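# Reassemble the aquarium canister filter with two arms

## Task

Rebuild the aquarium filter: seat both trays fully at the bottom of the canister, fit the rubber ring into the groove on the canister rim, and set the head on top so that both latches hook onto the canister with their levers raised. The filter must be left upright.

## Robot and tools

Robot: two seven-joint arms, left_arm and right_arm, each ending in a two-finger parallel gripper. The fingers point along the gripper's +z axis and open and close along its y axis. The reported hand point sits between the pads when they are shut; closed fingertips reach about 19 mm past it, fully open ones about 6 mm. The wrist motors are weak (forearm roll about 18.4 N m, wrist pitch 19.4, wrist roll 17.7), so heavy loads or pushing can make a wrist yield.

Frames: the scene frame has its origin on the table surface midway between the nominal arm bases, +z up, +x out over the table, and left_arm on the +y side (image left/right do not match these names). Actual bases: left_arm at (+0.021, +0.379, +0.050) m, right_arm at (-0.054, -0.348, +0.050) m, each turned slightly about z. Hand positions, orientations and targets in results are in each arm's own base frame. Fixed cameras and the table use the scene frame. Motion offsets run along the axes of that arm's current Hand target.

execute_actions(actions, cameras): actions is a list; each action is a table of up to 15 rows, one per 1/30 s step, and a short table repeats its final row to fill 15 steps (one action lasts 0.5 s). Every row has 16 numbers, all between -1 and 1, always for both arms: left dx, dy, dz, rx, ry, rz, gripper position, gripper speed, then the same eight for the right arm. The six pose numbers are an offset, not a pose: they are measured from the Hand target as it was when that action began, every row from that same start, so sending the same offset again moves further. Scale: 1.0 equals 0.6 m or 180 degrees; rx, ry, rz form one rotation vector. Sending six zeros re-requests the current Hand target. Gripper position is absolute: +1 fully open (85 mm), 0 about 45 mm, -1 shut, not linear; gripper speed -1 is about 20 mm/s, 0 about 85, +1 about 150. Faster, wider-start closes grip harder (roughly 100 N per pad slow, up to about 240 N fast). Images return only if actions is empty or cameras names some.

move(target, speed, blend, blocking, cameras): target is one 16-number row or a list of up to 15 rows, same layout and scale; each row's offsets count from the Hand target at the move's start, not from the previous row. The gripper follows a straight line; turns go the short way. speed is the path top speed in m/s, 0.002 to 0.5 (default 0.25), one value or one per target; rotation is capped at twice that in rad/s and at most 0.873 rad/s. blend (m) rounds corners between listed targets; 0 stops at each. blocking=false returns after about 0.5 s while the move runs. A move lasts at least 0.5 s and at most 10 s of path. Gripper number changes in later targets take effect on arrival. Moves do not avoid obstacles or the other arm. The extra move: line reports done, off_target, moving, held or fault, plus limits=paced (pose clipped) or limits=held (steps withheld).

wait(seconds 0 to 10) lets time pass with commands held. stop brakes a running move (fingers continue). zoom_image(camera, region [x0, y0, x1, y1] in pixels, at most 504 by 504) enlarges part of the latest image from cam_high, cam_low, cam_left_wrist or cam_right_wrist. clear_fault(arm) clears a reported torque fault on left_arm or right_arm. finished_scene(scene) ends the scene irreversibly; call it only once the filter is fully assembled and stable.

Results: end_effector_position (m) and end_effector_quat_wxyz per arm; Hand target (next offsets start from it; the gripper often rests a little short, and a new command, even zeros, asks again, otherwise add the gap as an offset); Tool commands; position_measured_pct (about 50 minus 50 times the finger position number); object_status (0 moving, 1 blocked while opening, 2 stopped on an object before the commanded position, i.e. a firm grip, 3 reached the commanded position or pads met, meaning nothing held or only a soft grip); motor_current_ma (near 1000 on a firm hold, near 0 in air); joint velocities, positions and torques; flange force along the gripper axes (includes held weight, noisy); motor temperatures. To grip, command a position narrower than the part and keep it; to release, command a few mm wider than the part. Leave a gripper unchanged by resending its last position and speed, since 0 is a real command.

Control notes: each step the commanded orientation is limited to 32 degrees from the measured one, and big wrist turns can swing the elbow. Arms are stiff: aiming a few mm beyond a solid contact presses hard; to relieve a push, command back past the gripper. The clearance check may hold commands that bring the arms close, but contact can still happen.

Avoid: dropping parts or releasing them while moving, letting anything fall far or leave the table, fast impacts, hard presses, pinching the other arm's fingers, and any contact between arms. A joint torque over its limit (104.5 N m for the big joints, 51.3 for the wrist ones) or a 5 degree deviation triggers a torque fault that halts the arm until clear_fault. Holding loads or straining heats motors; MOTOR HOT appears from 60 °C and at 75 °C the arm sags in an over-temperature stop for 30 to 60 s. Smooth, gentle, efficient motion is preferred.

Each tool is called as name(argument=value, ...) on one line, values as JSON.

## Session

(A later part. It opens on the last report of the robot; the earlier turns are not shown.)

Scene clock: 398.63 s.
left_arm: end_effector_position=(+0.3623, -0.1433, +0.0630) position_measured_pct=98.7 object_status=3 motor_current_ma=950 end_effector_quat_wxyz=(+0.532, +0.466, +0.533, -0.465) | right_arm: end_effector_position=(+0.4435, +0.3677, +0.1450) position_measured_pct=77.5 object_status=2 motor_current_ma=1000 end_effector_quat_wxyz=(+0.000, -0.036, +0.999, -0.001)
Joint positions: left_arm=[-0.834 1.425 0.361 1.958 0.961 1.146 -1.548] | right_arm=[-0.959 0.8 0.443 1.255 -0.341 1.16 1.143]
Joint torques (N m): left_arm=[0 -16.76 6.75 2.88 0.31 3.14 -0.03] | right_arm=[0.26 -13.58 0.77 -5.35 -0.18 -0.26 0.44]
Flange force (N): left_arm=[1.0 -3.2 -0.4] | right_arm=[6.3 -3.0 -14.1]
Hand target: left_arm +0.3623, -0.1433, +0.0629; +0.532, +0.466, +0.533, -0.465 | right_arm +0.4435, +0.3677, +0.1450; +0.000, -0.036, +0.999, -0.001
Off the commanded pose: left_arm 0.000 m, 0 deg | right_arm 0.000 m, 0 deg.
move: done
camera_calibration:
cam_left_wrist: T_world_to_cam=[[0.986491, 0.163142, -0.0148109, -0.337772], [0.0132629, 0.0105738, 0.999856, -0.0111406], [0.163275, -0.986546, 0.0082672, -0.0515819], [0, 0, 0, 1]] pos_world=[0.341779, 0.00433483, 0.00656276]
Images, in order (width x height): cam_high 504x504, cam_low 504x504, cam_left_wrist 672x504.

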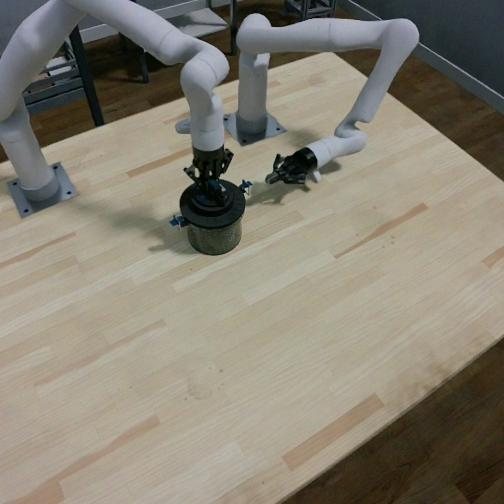

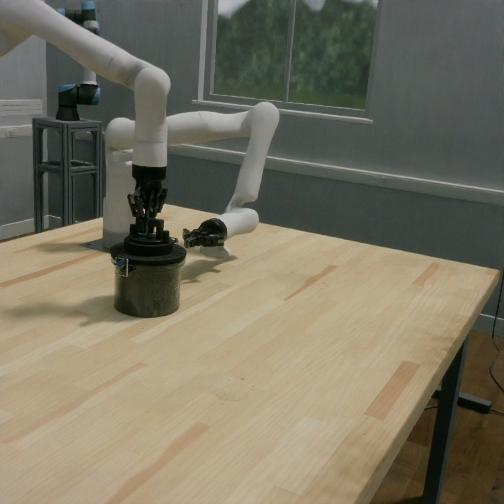

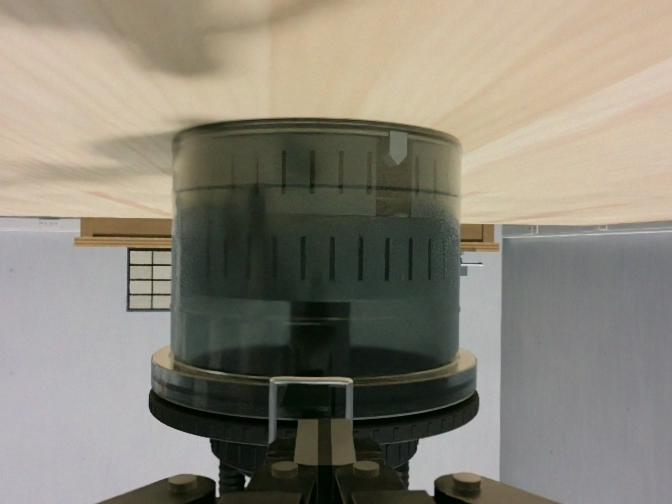

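move(target=[[0.0083,-0.005,0,0,0,0,-1,-0.5,0,0,0,0,0,0,-0.6,-1],[0.0083,-0.005,0.0583,0,0,0,-1,-0.5,0,0,0,0,0,0,-0.6,-1]], speed=0.05, cameras=["cam_left_wrist","cam_low","cam_high"])

zoom_image(camera="cam_left_wrist", region=[180, 330, 460, 504])

zoom_image(camera="cam_high", region=[170, 140, 300, 260])

zoom_image(camera="cam_low", region=[100, 200, 260, 330])

Scene clock: 402.00 s.
left_arm: end_effector_position=(+0.3639, -0.1783, +0.0579) position_measured_pct=98.7 object_status=3 motor_current_ma=950 end_effector_quat_wxyz=(+0.532, +0.466, +0.533, -0.465) | right_arm: end_effector_position=(+0.4435, +0.3677, +0.1450) position_measured_pct=77.5 object_status=2 motor_current_ma=1000 end_effector_quat_wxyz=(+0.000, -0.036, +0.999, -0.001)
Joint positions: left_arm=[-0.786 1.463 0.402 1.988 1.034 1.075 -1.606] | right_arm=[-0.959 0.8 0.443 1.255 -0.341 1.16 1.143]
Joint torques (N m): left_arm=[0.22 -16.22 7.03 3.28 0.27 3.14 -0.07] | right_arm=[0.27 -13.59 0.73 -5.31 -0.2 -0.28 0.45]
Flange force (N): left_arm=[0.6 -3.1 -1.4] | right_arm=[6.2 -2.9 -14.2]
Hand target: left_arm +0.3639, -0.1784, +0.0579; +0.532, +0.466, +0.533, -0.465 | right_arm +0.4435, +0.3677, +0.1450; +0.000, -0.036, +0.999, -0.001
Off the commanded pose: left_arm 0.000 m, 0 deg | right_arm 0.000 m, 0 deg.
move: done
camera_calibration:
cam_left_wrist: T_world_to_cam=[[0.986475, 0.16324, -0.0148278, -0.333707], [0.0132786, 0.0105775, 0.999856, -0.00569776], [0.163373, -0.98653, 0.00826687, -0.086363], [0, 0, 0, 1]] pos_world=[0.343379, -0.0306652, 0.00146275]
Images, in order (width x height): cam_high 504x504, cam_low 504x504, cam_left_wrist 672x504.

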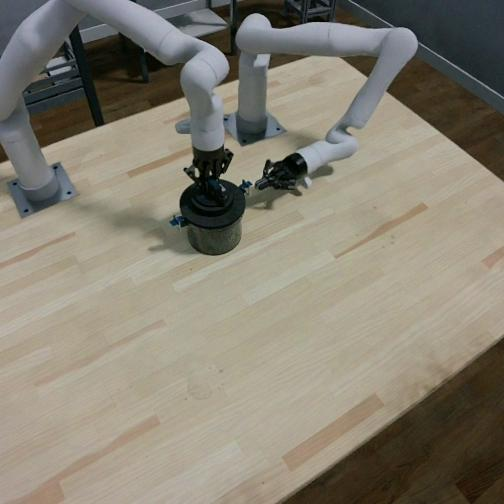

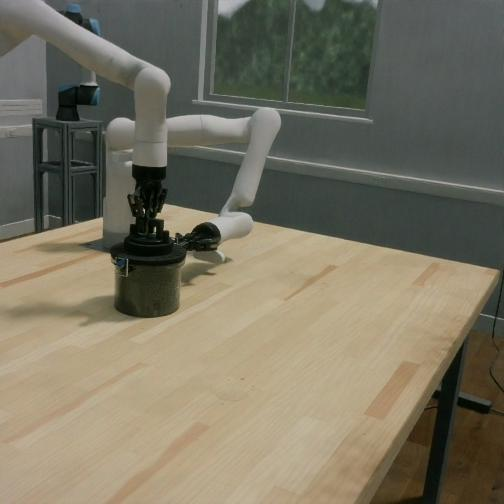

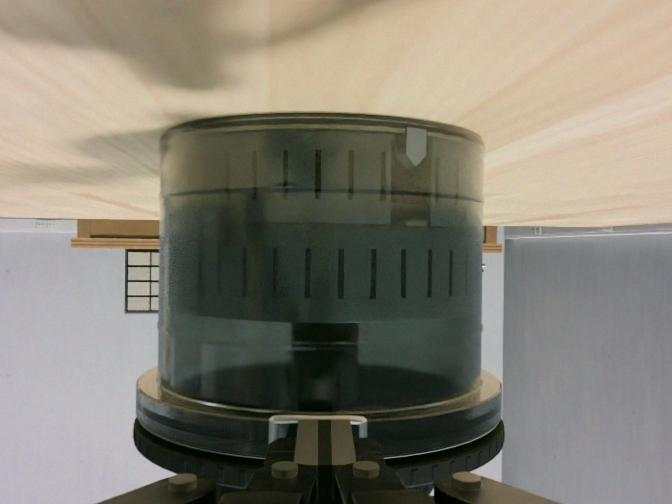

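Scaled by 1.800.

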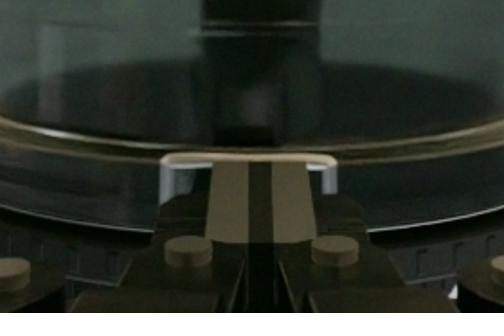

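Scaled by 3.877.

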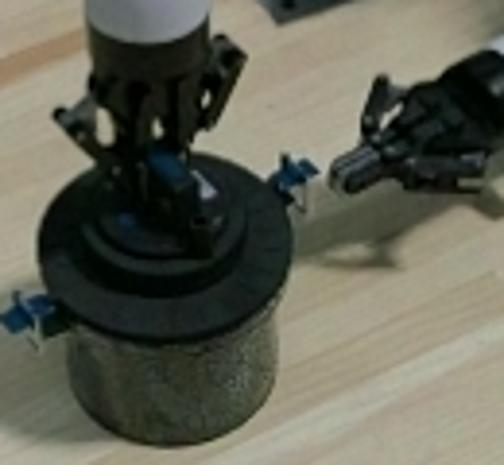

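Scaled by 3.150.

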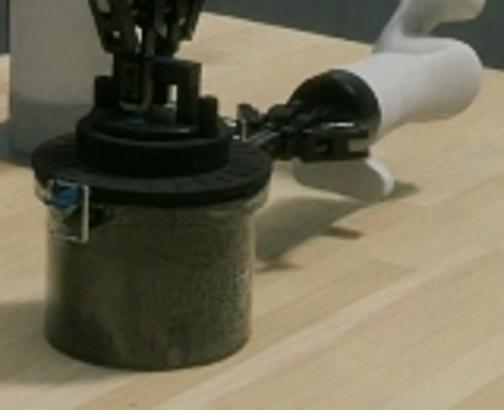

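move(target=[[0.0042,0,0,0,0,0,-1,-0.5,0,0,0,0,0,0,-0.6,-1],[0.0042,0,0.03,0,0,0,-1,-0.5,0,0,0,0,0,0,-0.6,-1]], speed=0.03, cameras=["cam_left_wrist","cam_low","cam_high"])

zoom_image(camera="cam_left_wrist", region=[180, 330, 460, 504])

zoom_image(camera="cam_high", region=[210, 150, 290, 230])

zoom_image(camera="cam_low", region=[150, 210, 220, 280])

Scene clock: 404.37 s.
left_arm: end_effector_position=(+0.3663, -0.1961, +0.0553) position_measured_pct=98.7 object_status=3 motor_current_ma=950 end_effector_quat_wxyz=(+0.532, +0.466, +0.533, -0.465) | right_arm: end_effector_position=(+0.4435, +0.3677, +0.1450) position_measured_pct=77.5 object_status=2 motor_current_ma=1000 end_effector_quat_wxyz=(+0.000, -0.036, +0.999, -0.001)
Joint positions: left_arm=[-0.759 1.482 0.426 1.995 1.073 1.042 -1.632] | right_arm=[-0.959 0.8 0.443 1.255 -0.341 1.16 1.143]
Joint torques (N m): left_arm=[-0.03 -16.12 7.21 3.58 -0.09 3.14 -0.16] | right_arm=[0.23 -13.59 0.73 -5.35 -0.19 -0.27 0.47]
Flange force (N): left_arm=[0.8 -2.1 -0.6] | right_arm=[6.3 -3.0 -14.1]
Hand target: left_arm +0.3663, -0.1962, +0.0553; +0.532, +0.466, +0.533, -0.465 | right_arm +0.4435, +0.3677, +0.1450; +0.000, -0.036, +0.999, -0.001
Off the commanded pose: left_arm 0.000 m, 0 deg | right_arm 0.000 m, 0 deg.
move: done
camera_calibration:
cam_left_wrist: T_world_to_cam=[[0.986475, 0.16324, -0.0148122, -0.33319], [0.0132632, 0.0105751, 0.999856, -0.00303545], [0.163373, -0.98653, 0.00826699, -0.104393], [0, 0, 0, 1]] pos_world=[0.345779, -0.0485652, -0.00103724]
Images, in order (width x height): cam_high 504x504, cam_low 504x504, cam_left_wrist 672x504.

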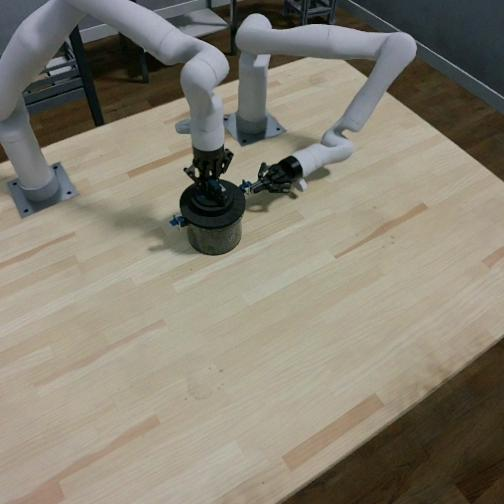

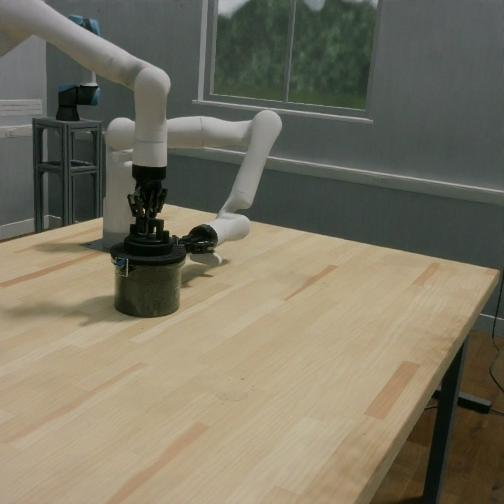

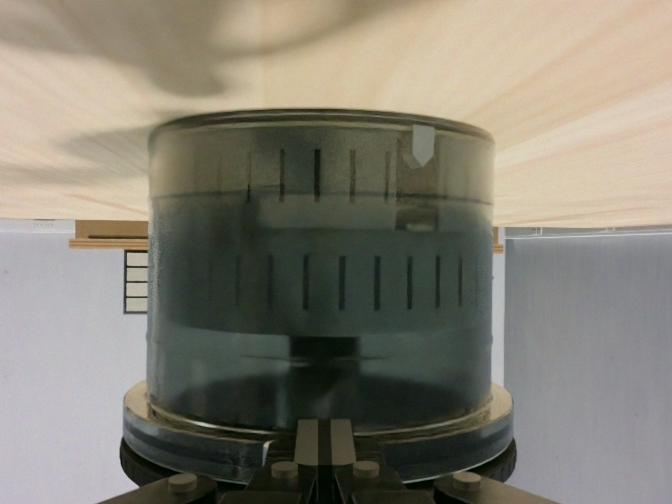

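Scaled by 1.800.

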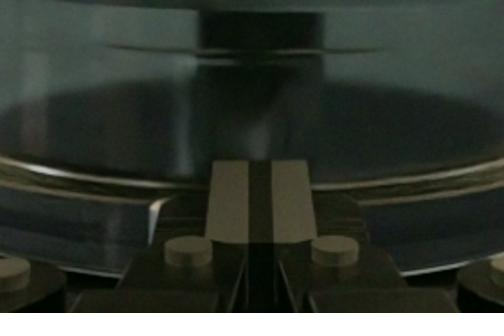

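Scaled by 6.300.

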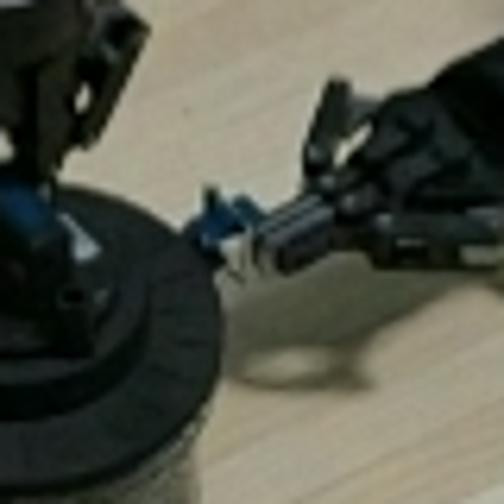

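Scaled by 7.200.

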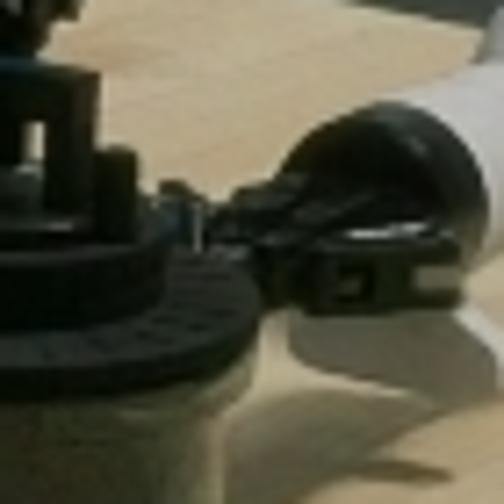

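move(target=[-0.0083,0,0,0,0,0,-1,-0.5,0,0,0,0,0,0,-0.6,-1], speed=0.02, cameras=["cam_low","cam_high"])

zoom_image(camera="cam_high", region=[210, 150, 290, 230])

zoom_image(camera="cam_low", region=[150, 210, 220, 280])

Scene clock: 405.43 s.
left_arm: end_effector_position=(+0.3663, -0.1962, +0.0603) position_measured_pct=98.7 object_status=3 motor_current_ma=950 end_effector_quat_wxyz=(+0.532, +0.466, +0.533, -0.465) | right_arm: end_effector_position=(+0.4435, +0.3677, +0.1450) position_measured_pct=77.5 object_status=2 motor_current_ma=1000 end_effector_quat_wxyz=(+0.000, -0.036, +0.999, -0.001)
Joint positions: left_arm=[-0.76 1.471 0.43 2.004 1.077 1.041 -1.629] | right_arm=[-0.959 0.8 0.443 1.255 -0.341 1.16 1.143]
Joint torques (N m): left_arm=[0.05 -16.34 7.25 3.54 0.04 3.06 -0.24] | right_arm=[0.27 -13.59 0.71 -5.33 -0.21 -0.29 0.46]
Flange force (N): left_arm=[1.4 -2.0 -1.2] | right_arm=[6.3 -2.9 -14.2]
Hand target: left_arm +0.3663, -0.1962, +0.0603; +0.532, +0.466, +0.533, -0.465 | right_arm +0.4435, +0.3677, +0.1450; +0.000, -0.036, +0.999, -0.001
Off the commanded pose: left_arm 0.000 m, 0 deg | right_arm 0.000 m, 0 deg.
move: done
Images, in order (width x height): cam_high 504x504, cam_low 504x504.

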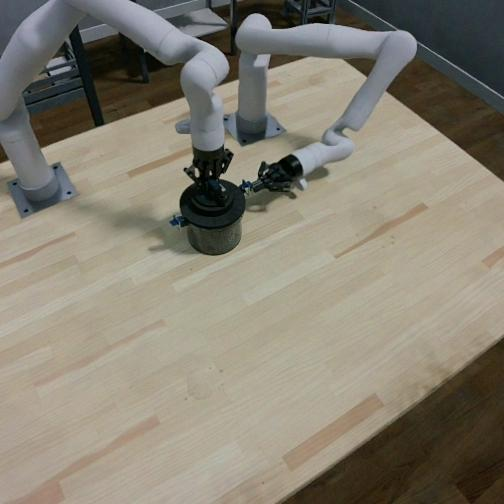

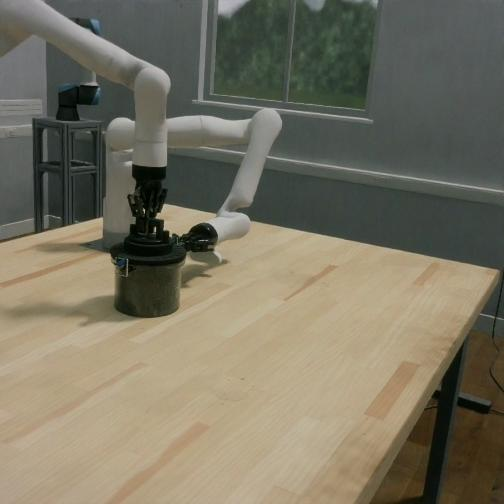

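Scaled by 6.300.

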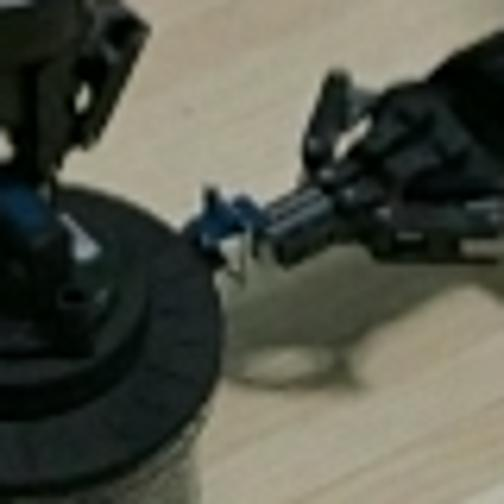

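Scaled by 7.200.

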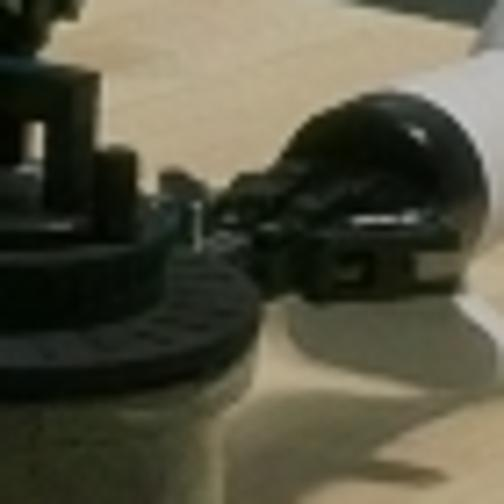

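move(target=[-0.0083,0,0,0,0,0,-1,-0.5,0,0,0,0,0,0,-0.6,-1], speed=0.02, cameras=["cam_left_wrist","cam_low","cam_high"])

zoom_image(camera="cam_high", region=[210, 150, 290, 230])

zoom_image(camera="cam_low", region=[150, 210, 220, 280])

zoom_image(camera="cam_left_wrist", region=[180, 330, 460, 504])

Scene clock: 407.27 s.
left_arm: end_effector_position=(+0.3663, -0.1962, +0.0653) position_measured_pct=98.7 object_status=3 motor_current_ma=950 end_effector_quat_wxyz=(+0.532, +0.466, +0.533, -0.465) | right_arm: end_effector_position=(+0.4435, +0.3677, +0.1450) position_measured_pct=77.5 object_status=2 motor_current_ma=1000 end_effector_quat_wxyz=(+0.000, -0.036, +0.999, -0.001)
Joint positions: left_arm=[-0.761 1.459 0.434 2.014 1.08 1.041 -1.627] | right_arm=[-0.959 0.8 0.443 1.255 -0.341 1.16 1.143]
Joint torques (N m): left_arm=[-0.04 -16.08 7.24 3.66 0.12 3.09 -0.22] | right_arm=[0.28 -13.58 0.71 -5.35 -0.19 -0.28 0.44]
Flange force (N): left_arm=[1.3 -1.3 -1.4] | right_arm=[6.4 -3.0 -14.2]
Hand target: left_arm +0.3663, -0.1962, +0.0653; +0.532, +0.466, +0.533, -0.465 | right_arm +0.4435, +0.3677, +0.1450; +0.000, -0.036, +0.999, -0.001
Off the commanded pose: left_arm 0.000 m, 0 deg | right_arm 0.000 m, 0 deg.
move: done
camera_calibration:
cam_left_wrist: T_world_to_cam=[[0.986475, 0.16324, -0.0148278, -0.333043], [0.0132786, 0.0105775, 0.999856, -0.0129392], [0.163373, -0.98653, 0.00826687, -0.104475], [0, 0, 0, 1]] pos_world=[0.345779, -0.0485652, 0.00886275]
Images, in order (width x height): cam_high 504x504, cam_low 504x504, cam_left_wrist 672x504.

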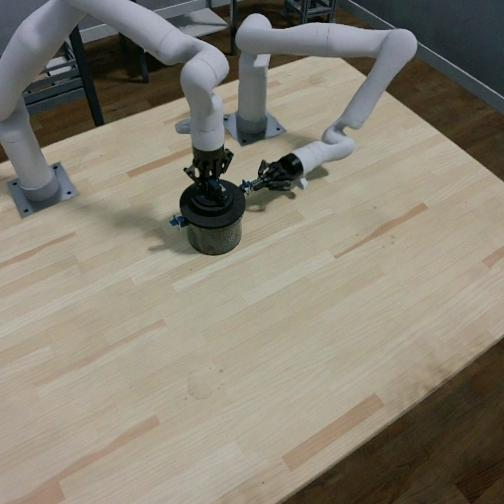

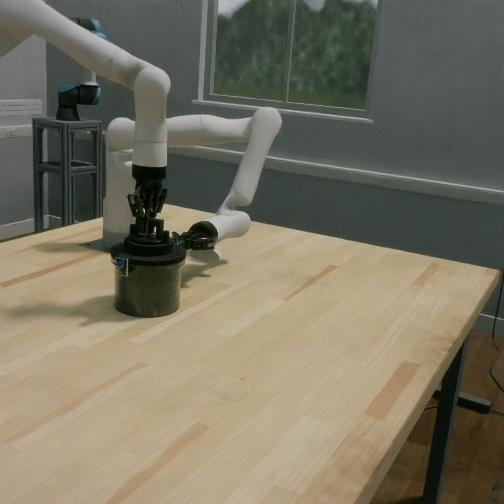

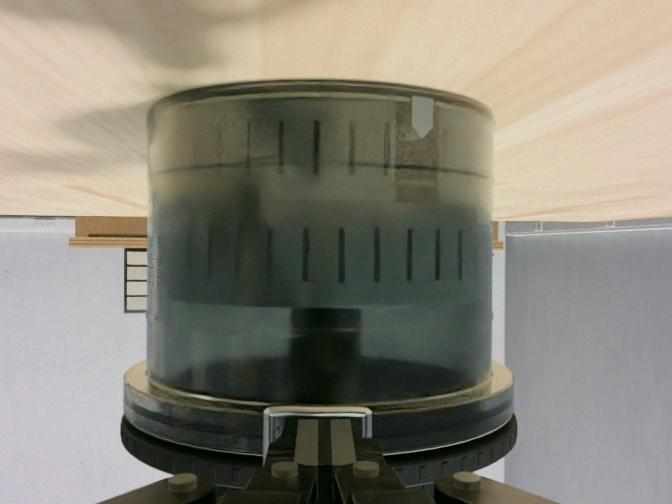

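Scaled by 6.300.

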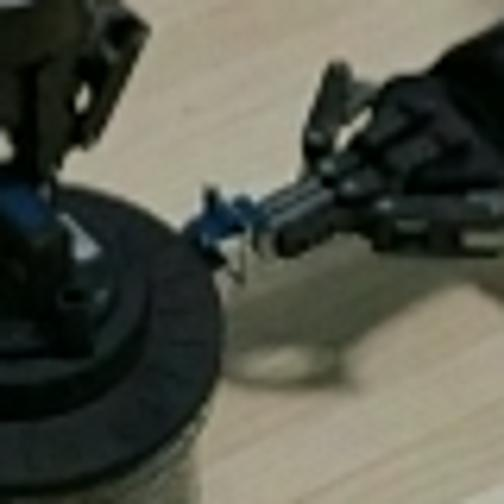

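Scaled by 7.200.

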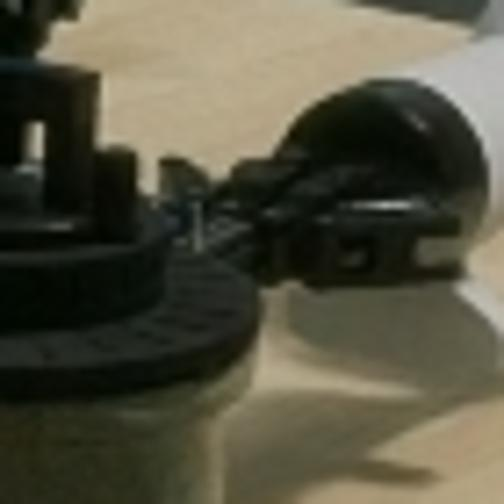

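Scaled by 1.800.

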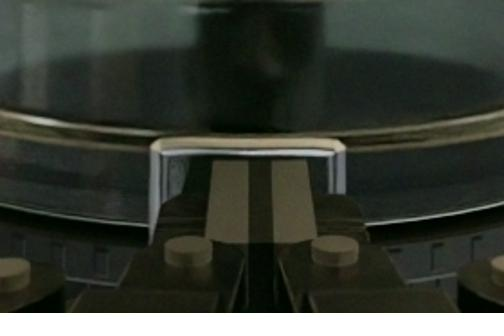

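move(target=[-0.0083,0,0,0,0,0,-1,-0.5,0,0,0,0,0,0,-0.6,-1], speed=0.02, cameras=["cam_left_wrist","cam_low","cam_high","cam_right_wrist"])

zoom_image(camera="cam_high", region=[220, 160, 270, 210])

zoom_image(camera="cam_low", region=[150, 210, 220, 280])

zoom_image(camera="cam_left_wrist", region=[180, 330, 460, 504])

Scene clock: 409.17 s.
left_arm: end_effector_position=(+0.3663, -0.1962, +0.0702) position_measured_pct=98.7 object_status=3 motor_current_ma=950 end_effector_quat_wxyz=(+0.532, +0.466, +0.533, -0.465) | right_arm: end_effector_position=(+0.4435, +0.3677, +0.1450) position_measured_pct=77.5 object_status=2 motor_current_ma=1000 end_effector_quat_wxyz=(+0.000, -0.036, +0.999, -0.001)
Joint positions: left_arm=[-0.763 1.447 0.437 2.023 1.083 1.04 -1.623] | right_arm=[-0.959 0.8 0.443 1.255 -0.341 1.16 1.143]
Joint torques (N m): left_arm=[0.04 -16.18 7.3 3.28 0.16 2.99 -0.19] | right_arm=[0.26 -13.59 0.73 -5.26 -0.18 -0.29 0.45]
Flange force (N): left_arm=[1.1 -2.4 -1.6] | right_arm=[6.0 -2.8 -14.3]
Hand target: left_arm +0.3663, -0.1962, +0.0703; +0.532, +0.466, +0.533, -0.465 | right_arm +0.4435, +0.3677, +0.1450; +0.000, -0.036, +0.999, -0.001
Off the commanded pose: left_arm 0.000 m, 0 deg | right_arm 0.000 m, 0 deg.
move: done
camera_calibration:
cam_left_wrist: T_world_to_cam=[[0.986475, 0.16324, -0.0148278, -0.332953], [0.0132786, 0.0105775, 0.999856, -0.0179374], [0.163373, -0.98653, 0.00826687, -0.104615], [0, 0, 0, 1]] pos_world=[0.345779, -0.0486652, 0.0138628]
cam_right_wrist: T_world_to_cam=[[-0.0682514, 0.99763, -0.00874272, -0.334271], [0.997665, 0.0682713, 0.00199871, -0.411475], [0.00259085, -0.00858589, -0.99996, 0.290217], [0, 0, 0, 1]] pos_world=[0.386948, 0.364062, 0.288106]

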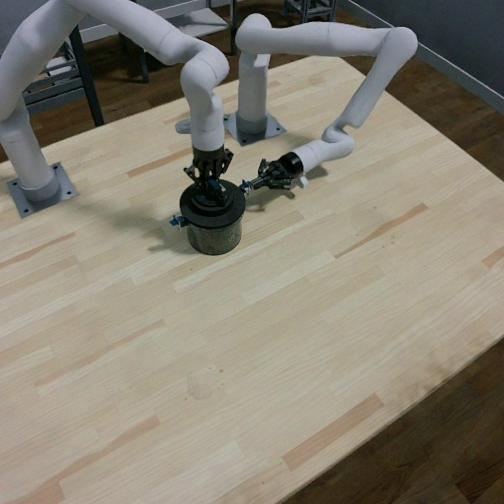

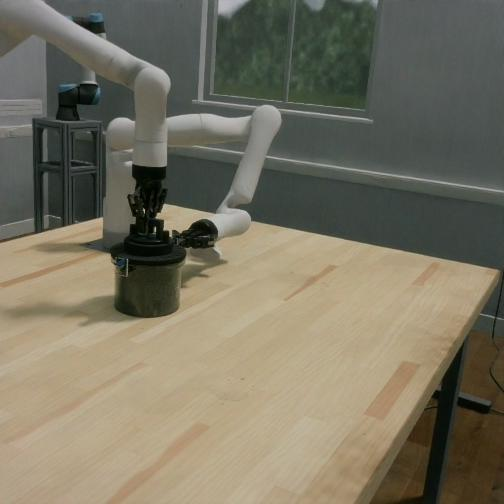

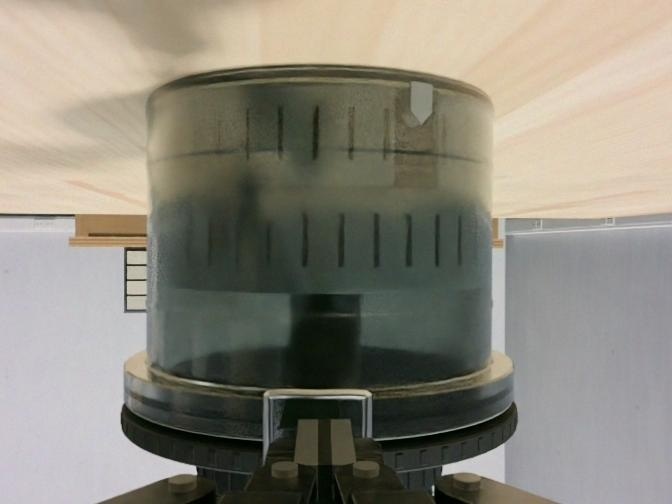

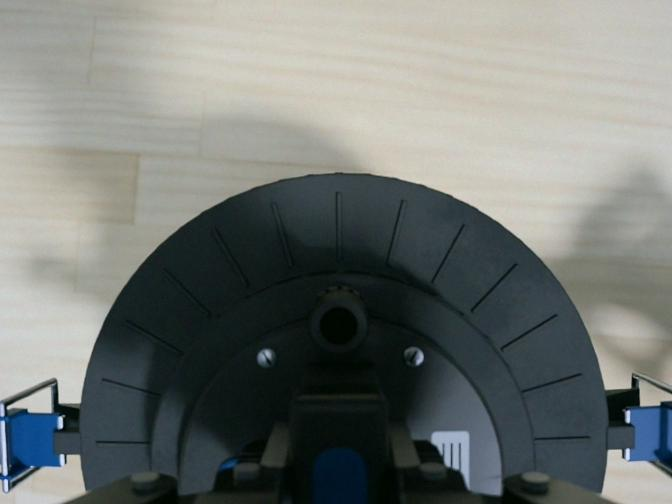

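Scaled by 10.080.

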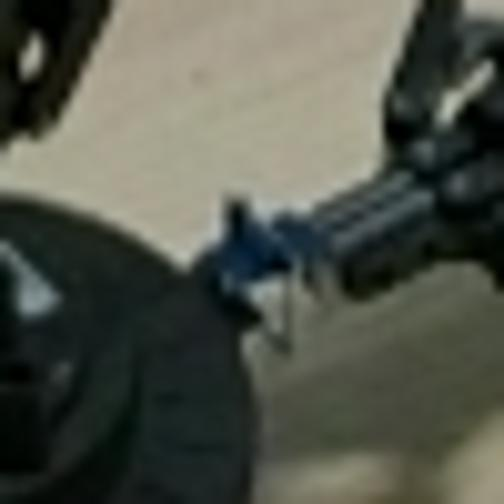

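Scaled by 7.200.

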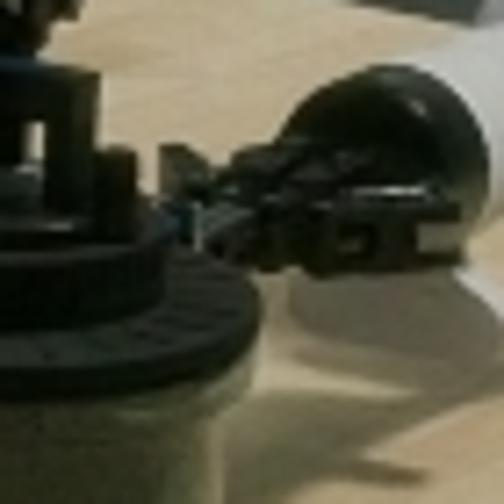

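Scaled by 1.800.

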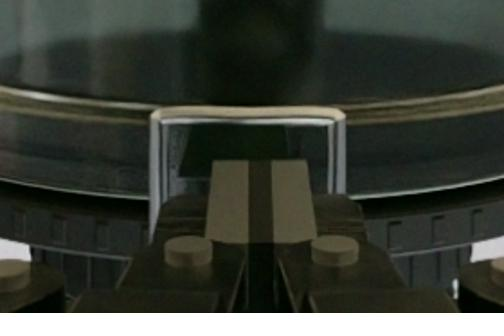

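move(target=[-0.0067,0,0,0,0,0,-1,-0.5,0,0,0,0,0,0,-0.6,-1], speed=0.02, cameras=["cam_left_wrist","cam_low","cam_high","cam_right_wrist"])

zoom_image(camera="cam_high", region=[220, 160, 270, 210])

zoom_image(camera="cam_right_wrist", region=[572, 350, 672, 470])

zoom_image(camera="cam_left_wrist", region=[180, 330, 460, 504])

Scene clock: 411.67 s.
left_arm: end_effector_position=(+0.3663, -0.1962, +0.0742) position_measured_pct=98.7 object_status=3 motor_current_ma=950 end_effector_quat_wxyz=(+0.532, +0.466, +0.533, -0.465) | right_arm: end_effector_position=(+0.4435, +0.3677, +0.1450) position_measured_pct=77.5 object_status=2 motor_current_ma=1000 end_effector_quat_wxyz=(+0.000, -0.036, +0.999, -0.001)
Joint positions: left_arm=[-0.764 1.438 0.44 2.03 1.086 1.04 -1.621] | right_arm=[-0.959 0.8 0.443 1.255 -0.341 1.16 1.143]
Joint torques (N m): left_arm=[0.52 -16.47 8.27 3.9 0.24 3.46 -0.21] | right_arm=[0.03 -13.11 0.55 -5.42 -0.23 -0.48 0.47]
Flange force (N): left_arm=[3.6 -2.2 -3.2] | right_arm=[6.7 -3.8 -15.1]
Hand target: left_arm +0.3663, -0.1962, +0.0743; +0.532, +0.466, +0.533, -0.465 | right_arm +0.4435, +0.3677, +0.1450; +0.000, -0.036, +0.999, -0.001
Off the commanded pose: left_arm 0.000 m, 0 deg | right_arm 0.000 m, 0 deg.
move: done
camera_calibration:
cam_left_wrist: T_world_to_cam=[[0.986475, 0.16324, -0.0148278, -0.332893], [0.0132786, 0.0105775, 0.999856, -0.0219369], [0.163373, -0.98653, 0.00826687, -0.104648], [0, 0, 0, 1]] pos_world=[0.345779, -0.0486652, 0.0178628]
cam_right_wrist: T_world_to_cam=[[-0.0682514, 0.99763, -0.00874272, -0.334271], [0.997665, 0.0682713, 0.00199871, -0.411475], [0.00259085, -0.00858589, -0.99996, 0.290217], [0, 0, 0, 1]] pos_world=[0.386948, 0.364062, 0.288106]

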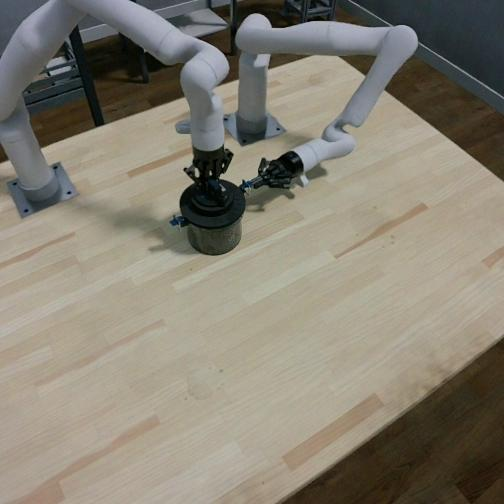

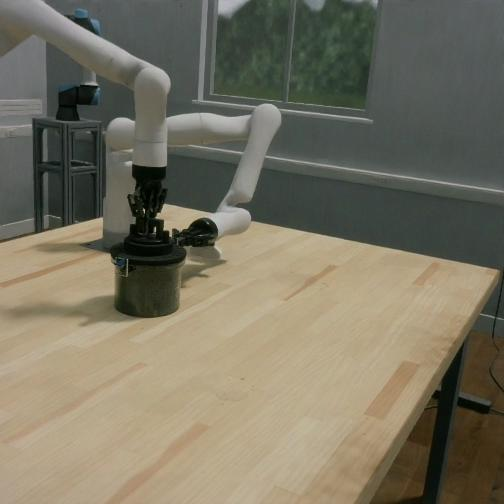

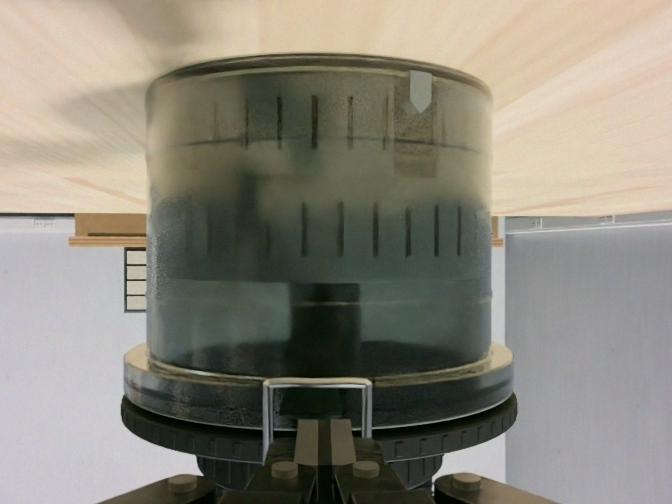

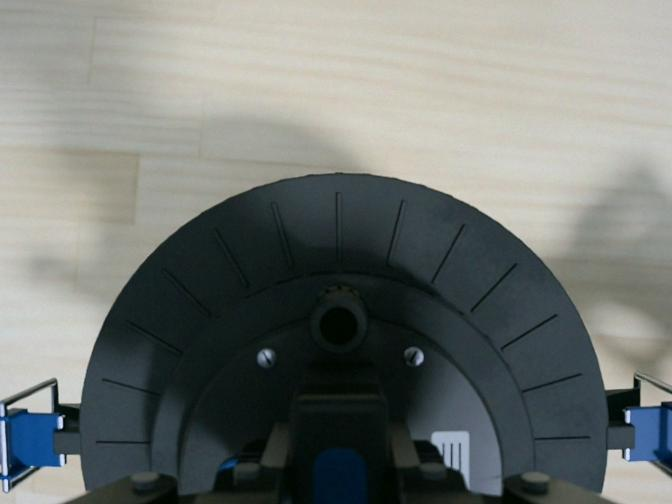

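Scaled by 10.080.

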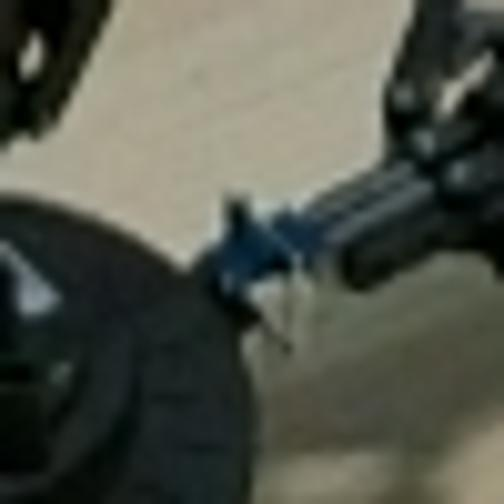

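Scaled by 4.200.

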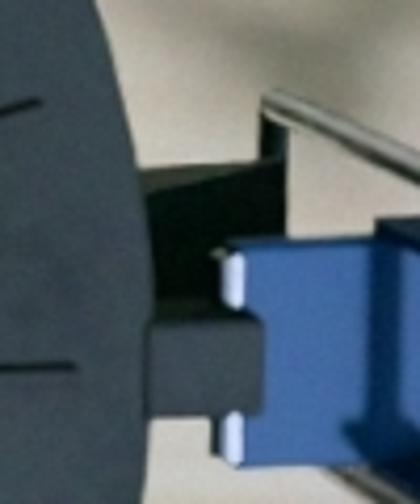

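Scaled by 1.800.

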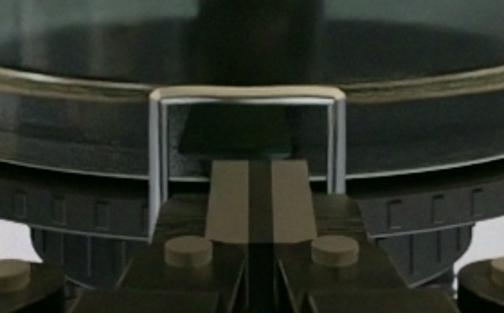

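move(target=[-0.0083,0,0,0,0,0,-1,-0.5,0,0,0,0,0,0,-0.6,-1], speed=0.02, cameras=["cam_left_wrist","cam_low","cam_high","cam_right_wrist"])

zoom_image(camera="cam_high", region=[220, 160, 270, 210])

zoom_image(camera="cam_right_wrist", region=[572, 350, 672, 470])

zoom_image(camera="cam_left_wrist", region=[180, 330, 460, 504])

Scene clock: 413.30 s.
left_arm: end_effector_position=(+0.3663, -0.1963, +0.0792) position_measured_pct=98.7 object_status=3 motor_current_ma=950 end_effector_quat_wxyz=(+0.532, +0.466, +0.533, -0.465) | right_arm: end_effector_position=(+0.4435, +0.3677, +0.1450) position_measured_pct=77.5 object_status=2 motor_current_ma=1000 end_effector_quat_wxyz=(+0.000, -0.036, +0.999, -0.001)
Joint positions: left_arm=[-0.765 1.426 0.444 2.039 1.089 1.04 -1.617] | right_arm=[-0.959 0.8 0.443 1.255 -0.341 1.16 1.143]
Joint torques (N m): left_arm=[0.19 -16.09 7.96 3.6 0.12 3.47 -0.25] | right_arm=[0.22 -13.07 0.68 -5.31 -0.21 -0.45 0.42]
Flange force (N): left_arm=[2.1 -2.1 -2.2] | right_arm=[6.7 -3.4 -15.2]
Hand target: left_arm +0.3663, -0.1962, +0.0793; +0.532, +0.466, +0.533, -0.465 | right_arm +0.4435, +0.3677, +0.1450; +0.000, -0.036, +0.999, -0.001
Off the commanded pose: left_arm 0.000 m, 0 deg | right_arm 0.000 m, 0 deg.
move: done
camera_calibration:
cam_left_wrist: T_world_to_cam=[[0.986475, 0.16324, -0.0148278, -0.332819], [0.0132786, 0.0105775, 0.999856, -0.0269362], [0.163373, -0.98653, 0.00826687, -0.10469], [0, 0, 0, 1]] pos_world=[0.345779, -0.0486652, 0.0228628]
cam_right_wrist: T_world_to_cam=[[-0.0682511, 0.99763, -0.00873589, -0.334273], [0.997665, 0.0682701, 0.00189895, -0.411445], [0.00249085, -0.00858589, -0.99996, 0.290256], [0, 0, 0, 1]] pos_world=[0.386947, 0.364062, 0.288106]

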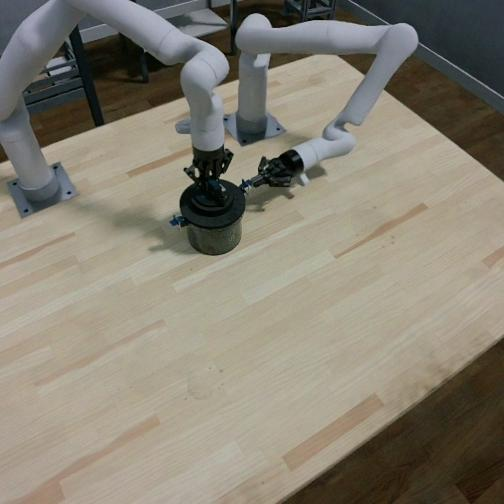

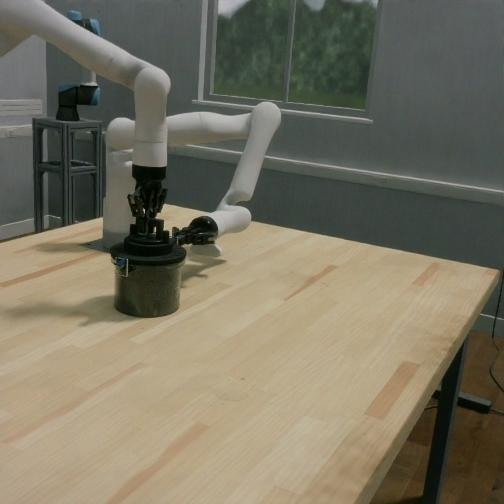

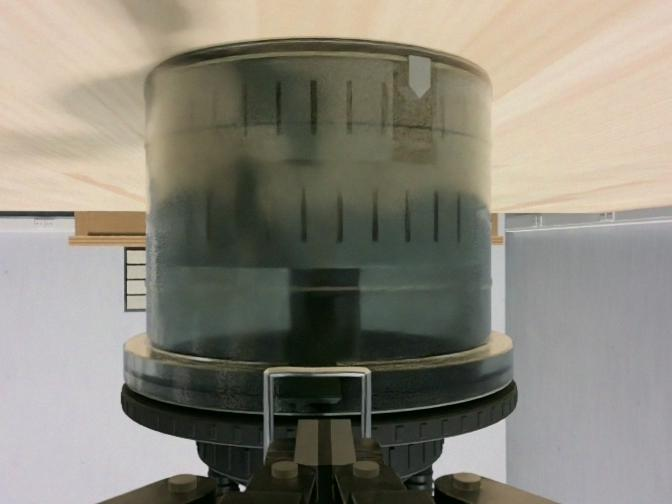

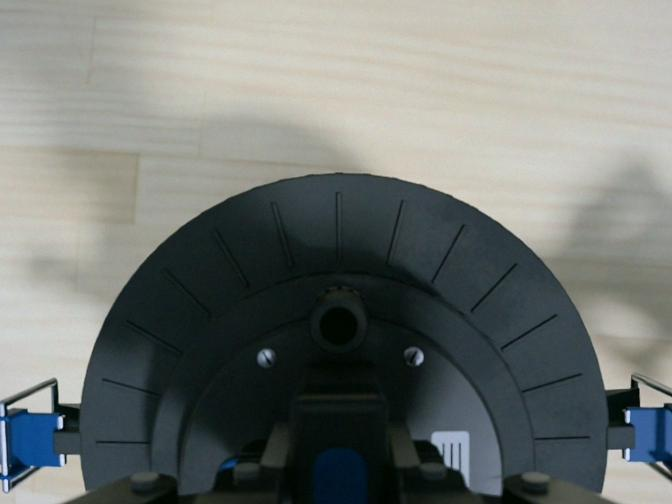

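Scaled by 10.080.

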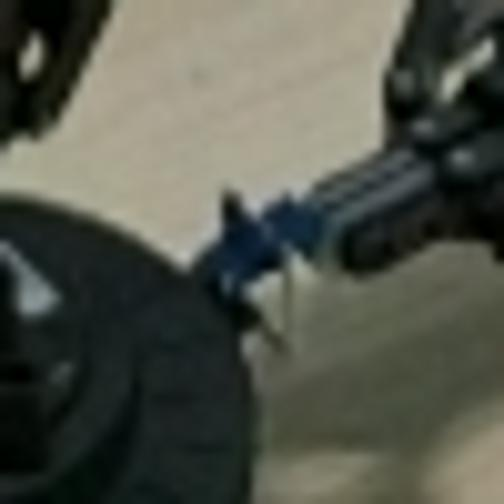

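Scaled by 4.200.

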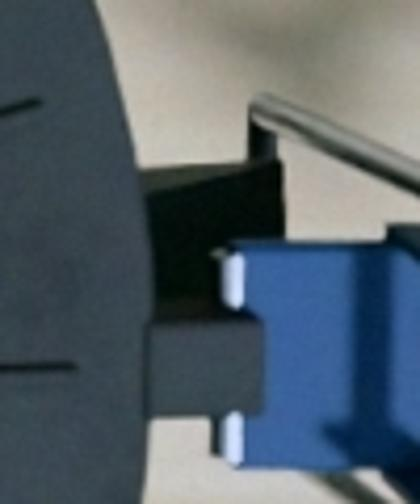

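Scaled by 1.800.

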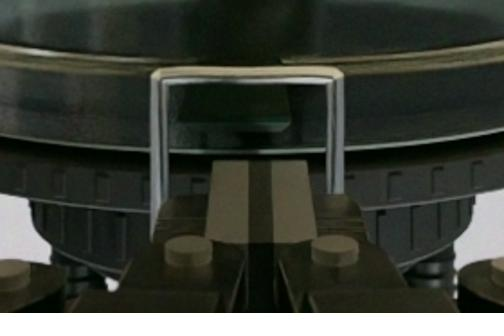

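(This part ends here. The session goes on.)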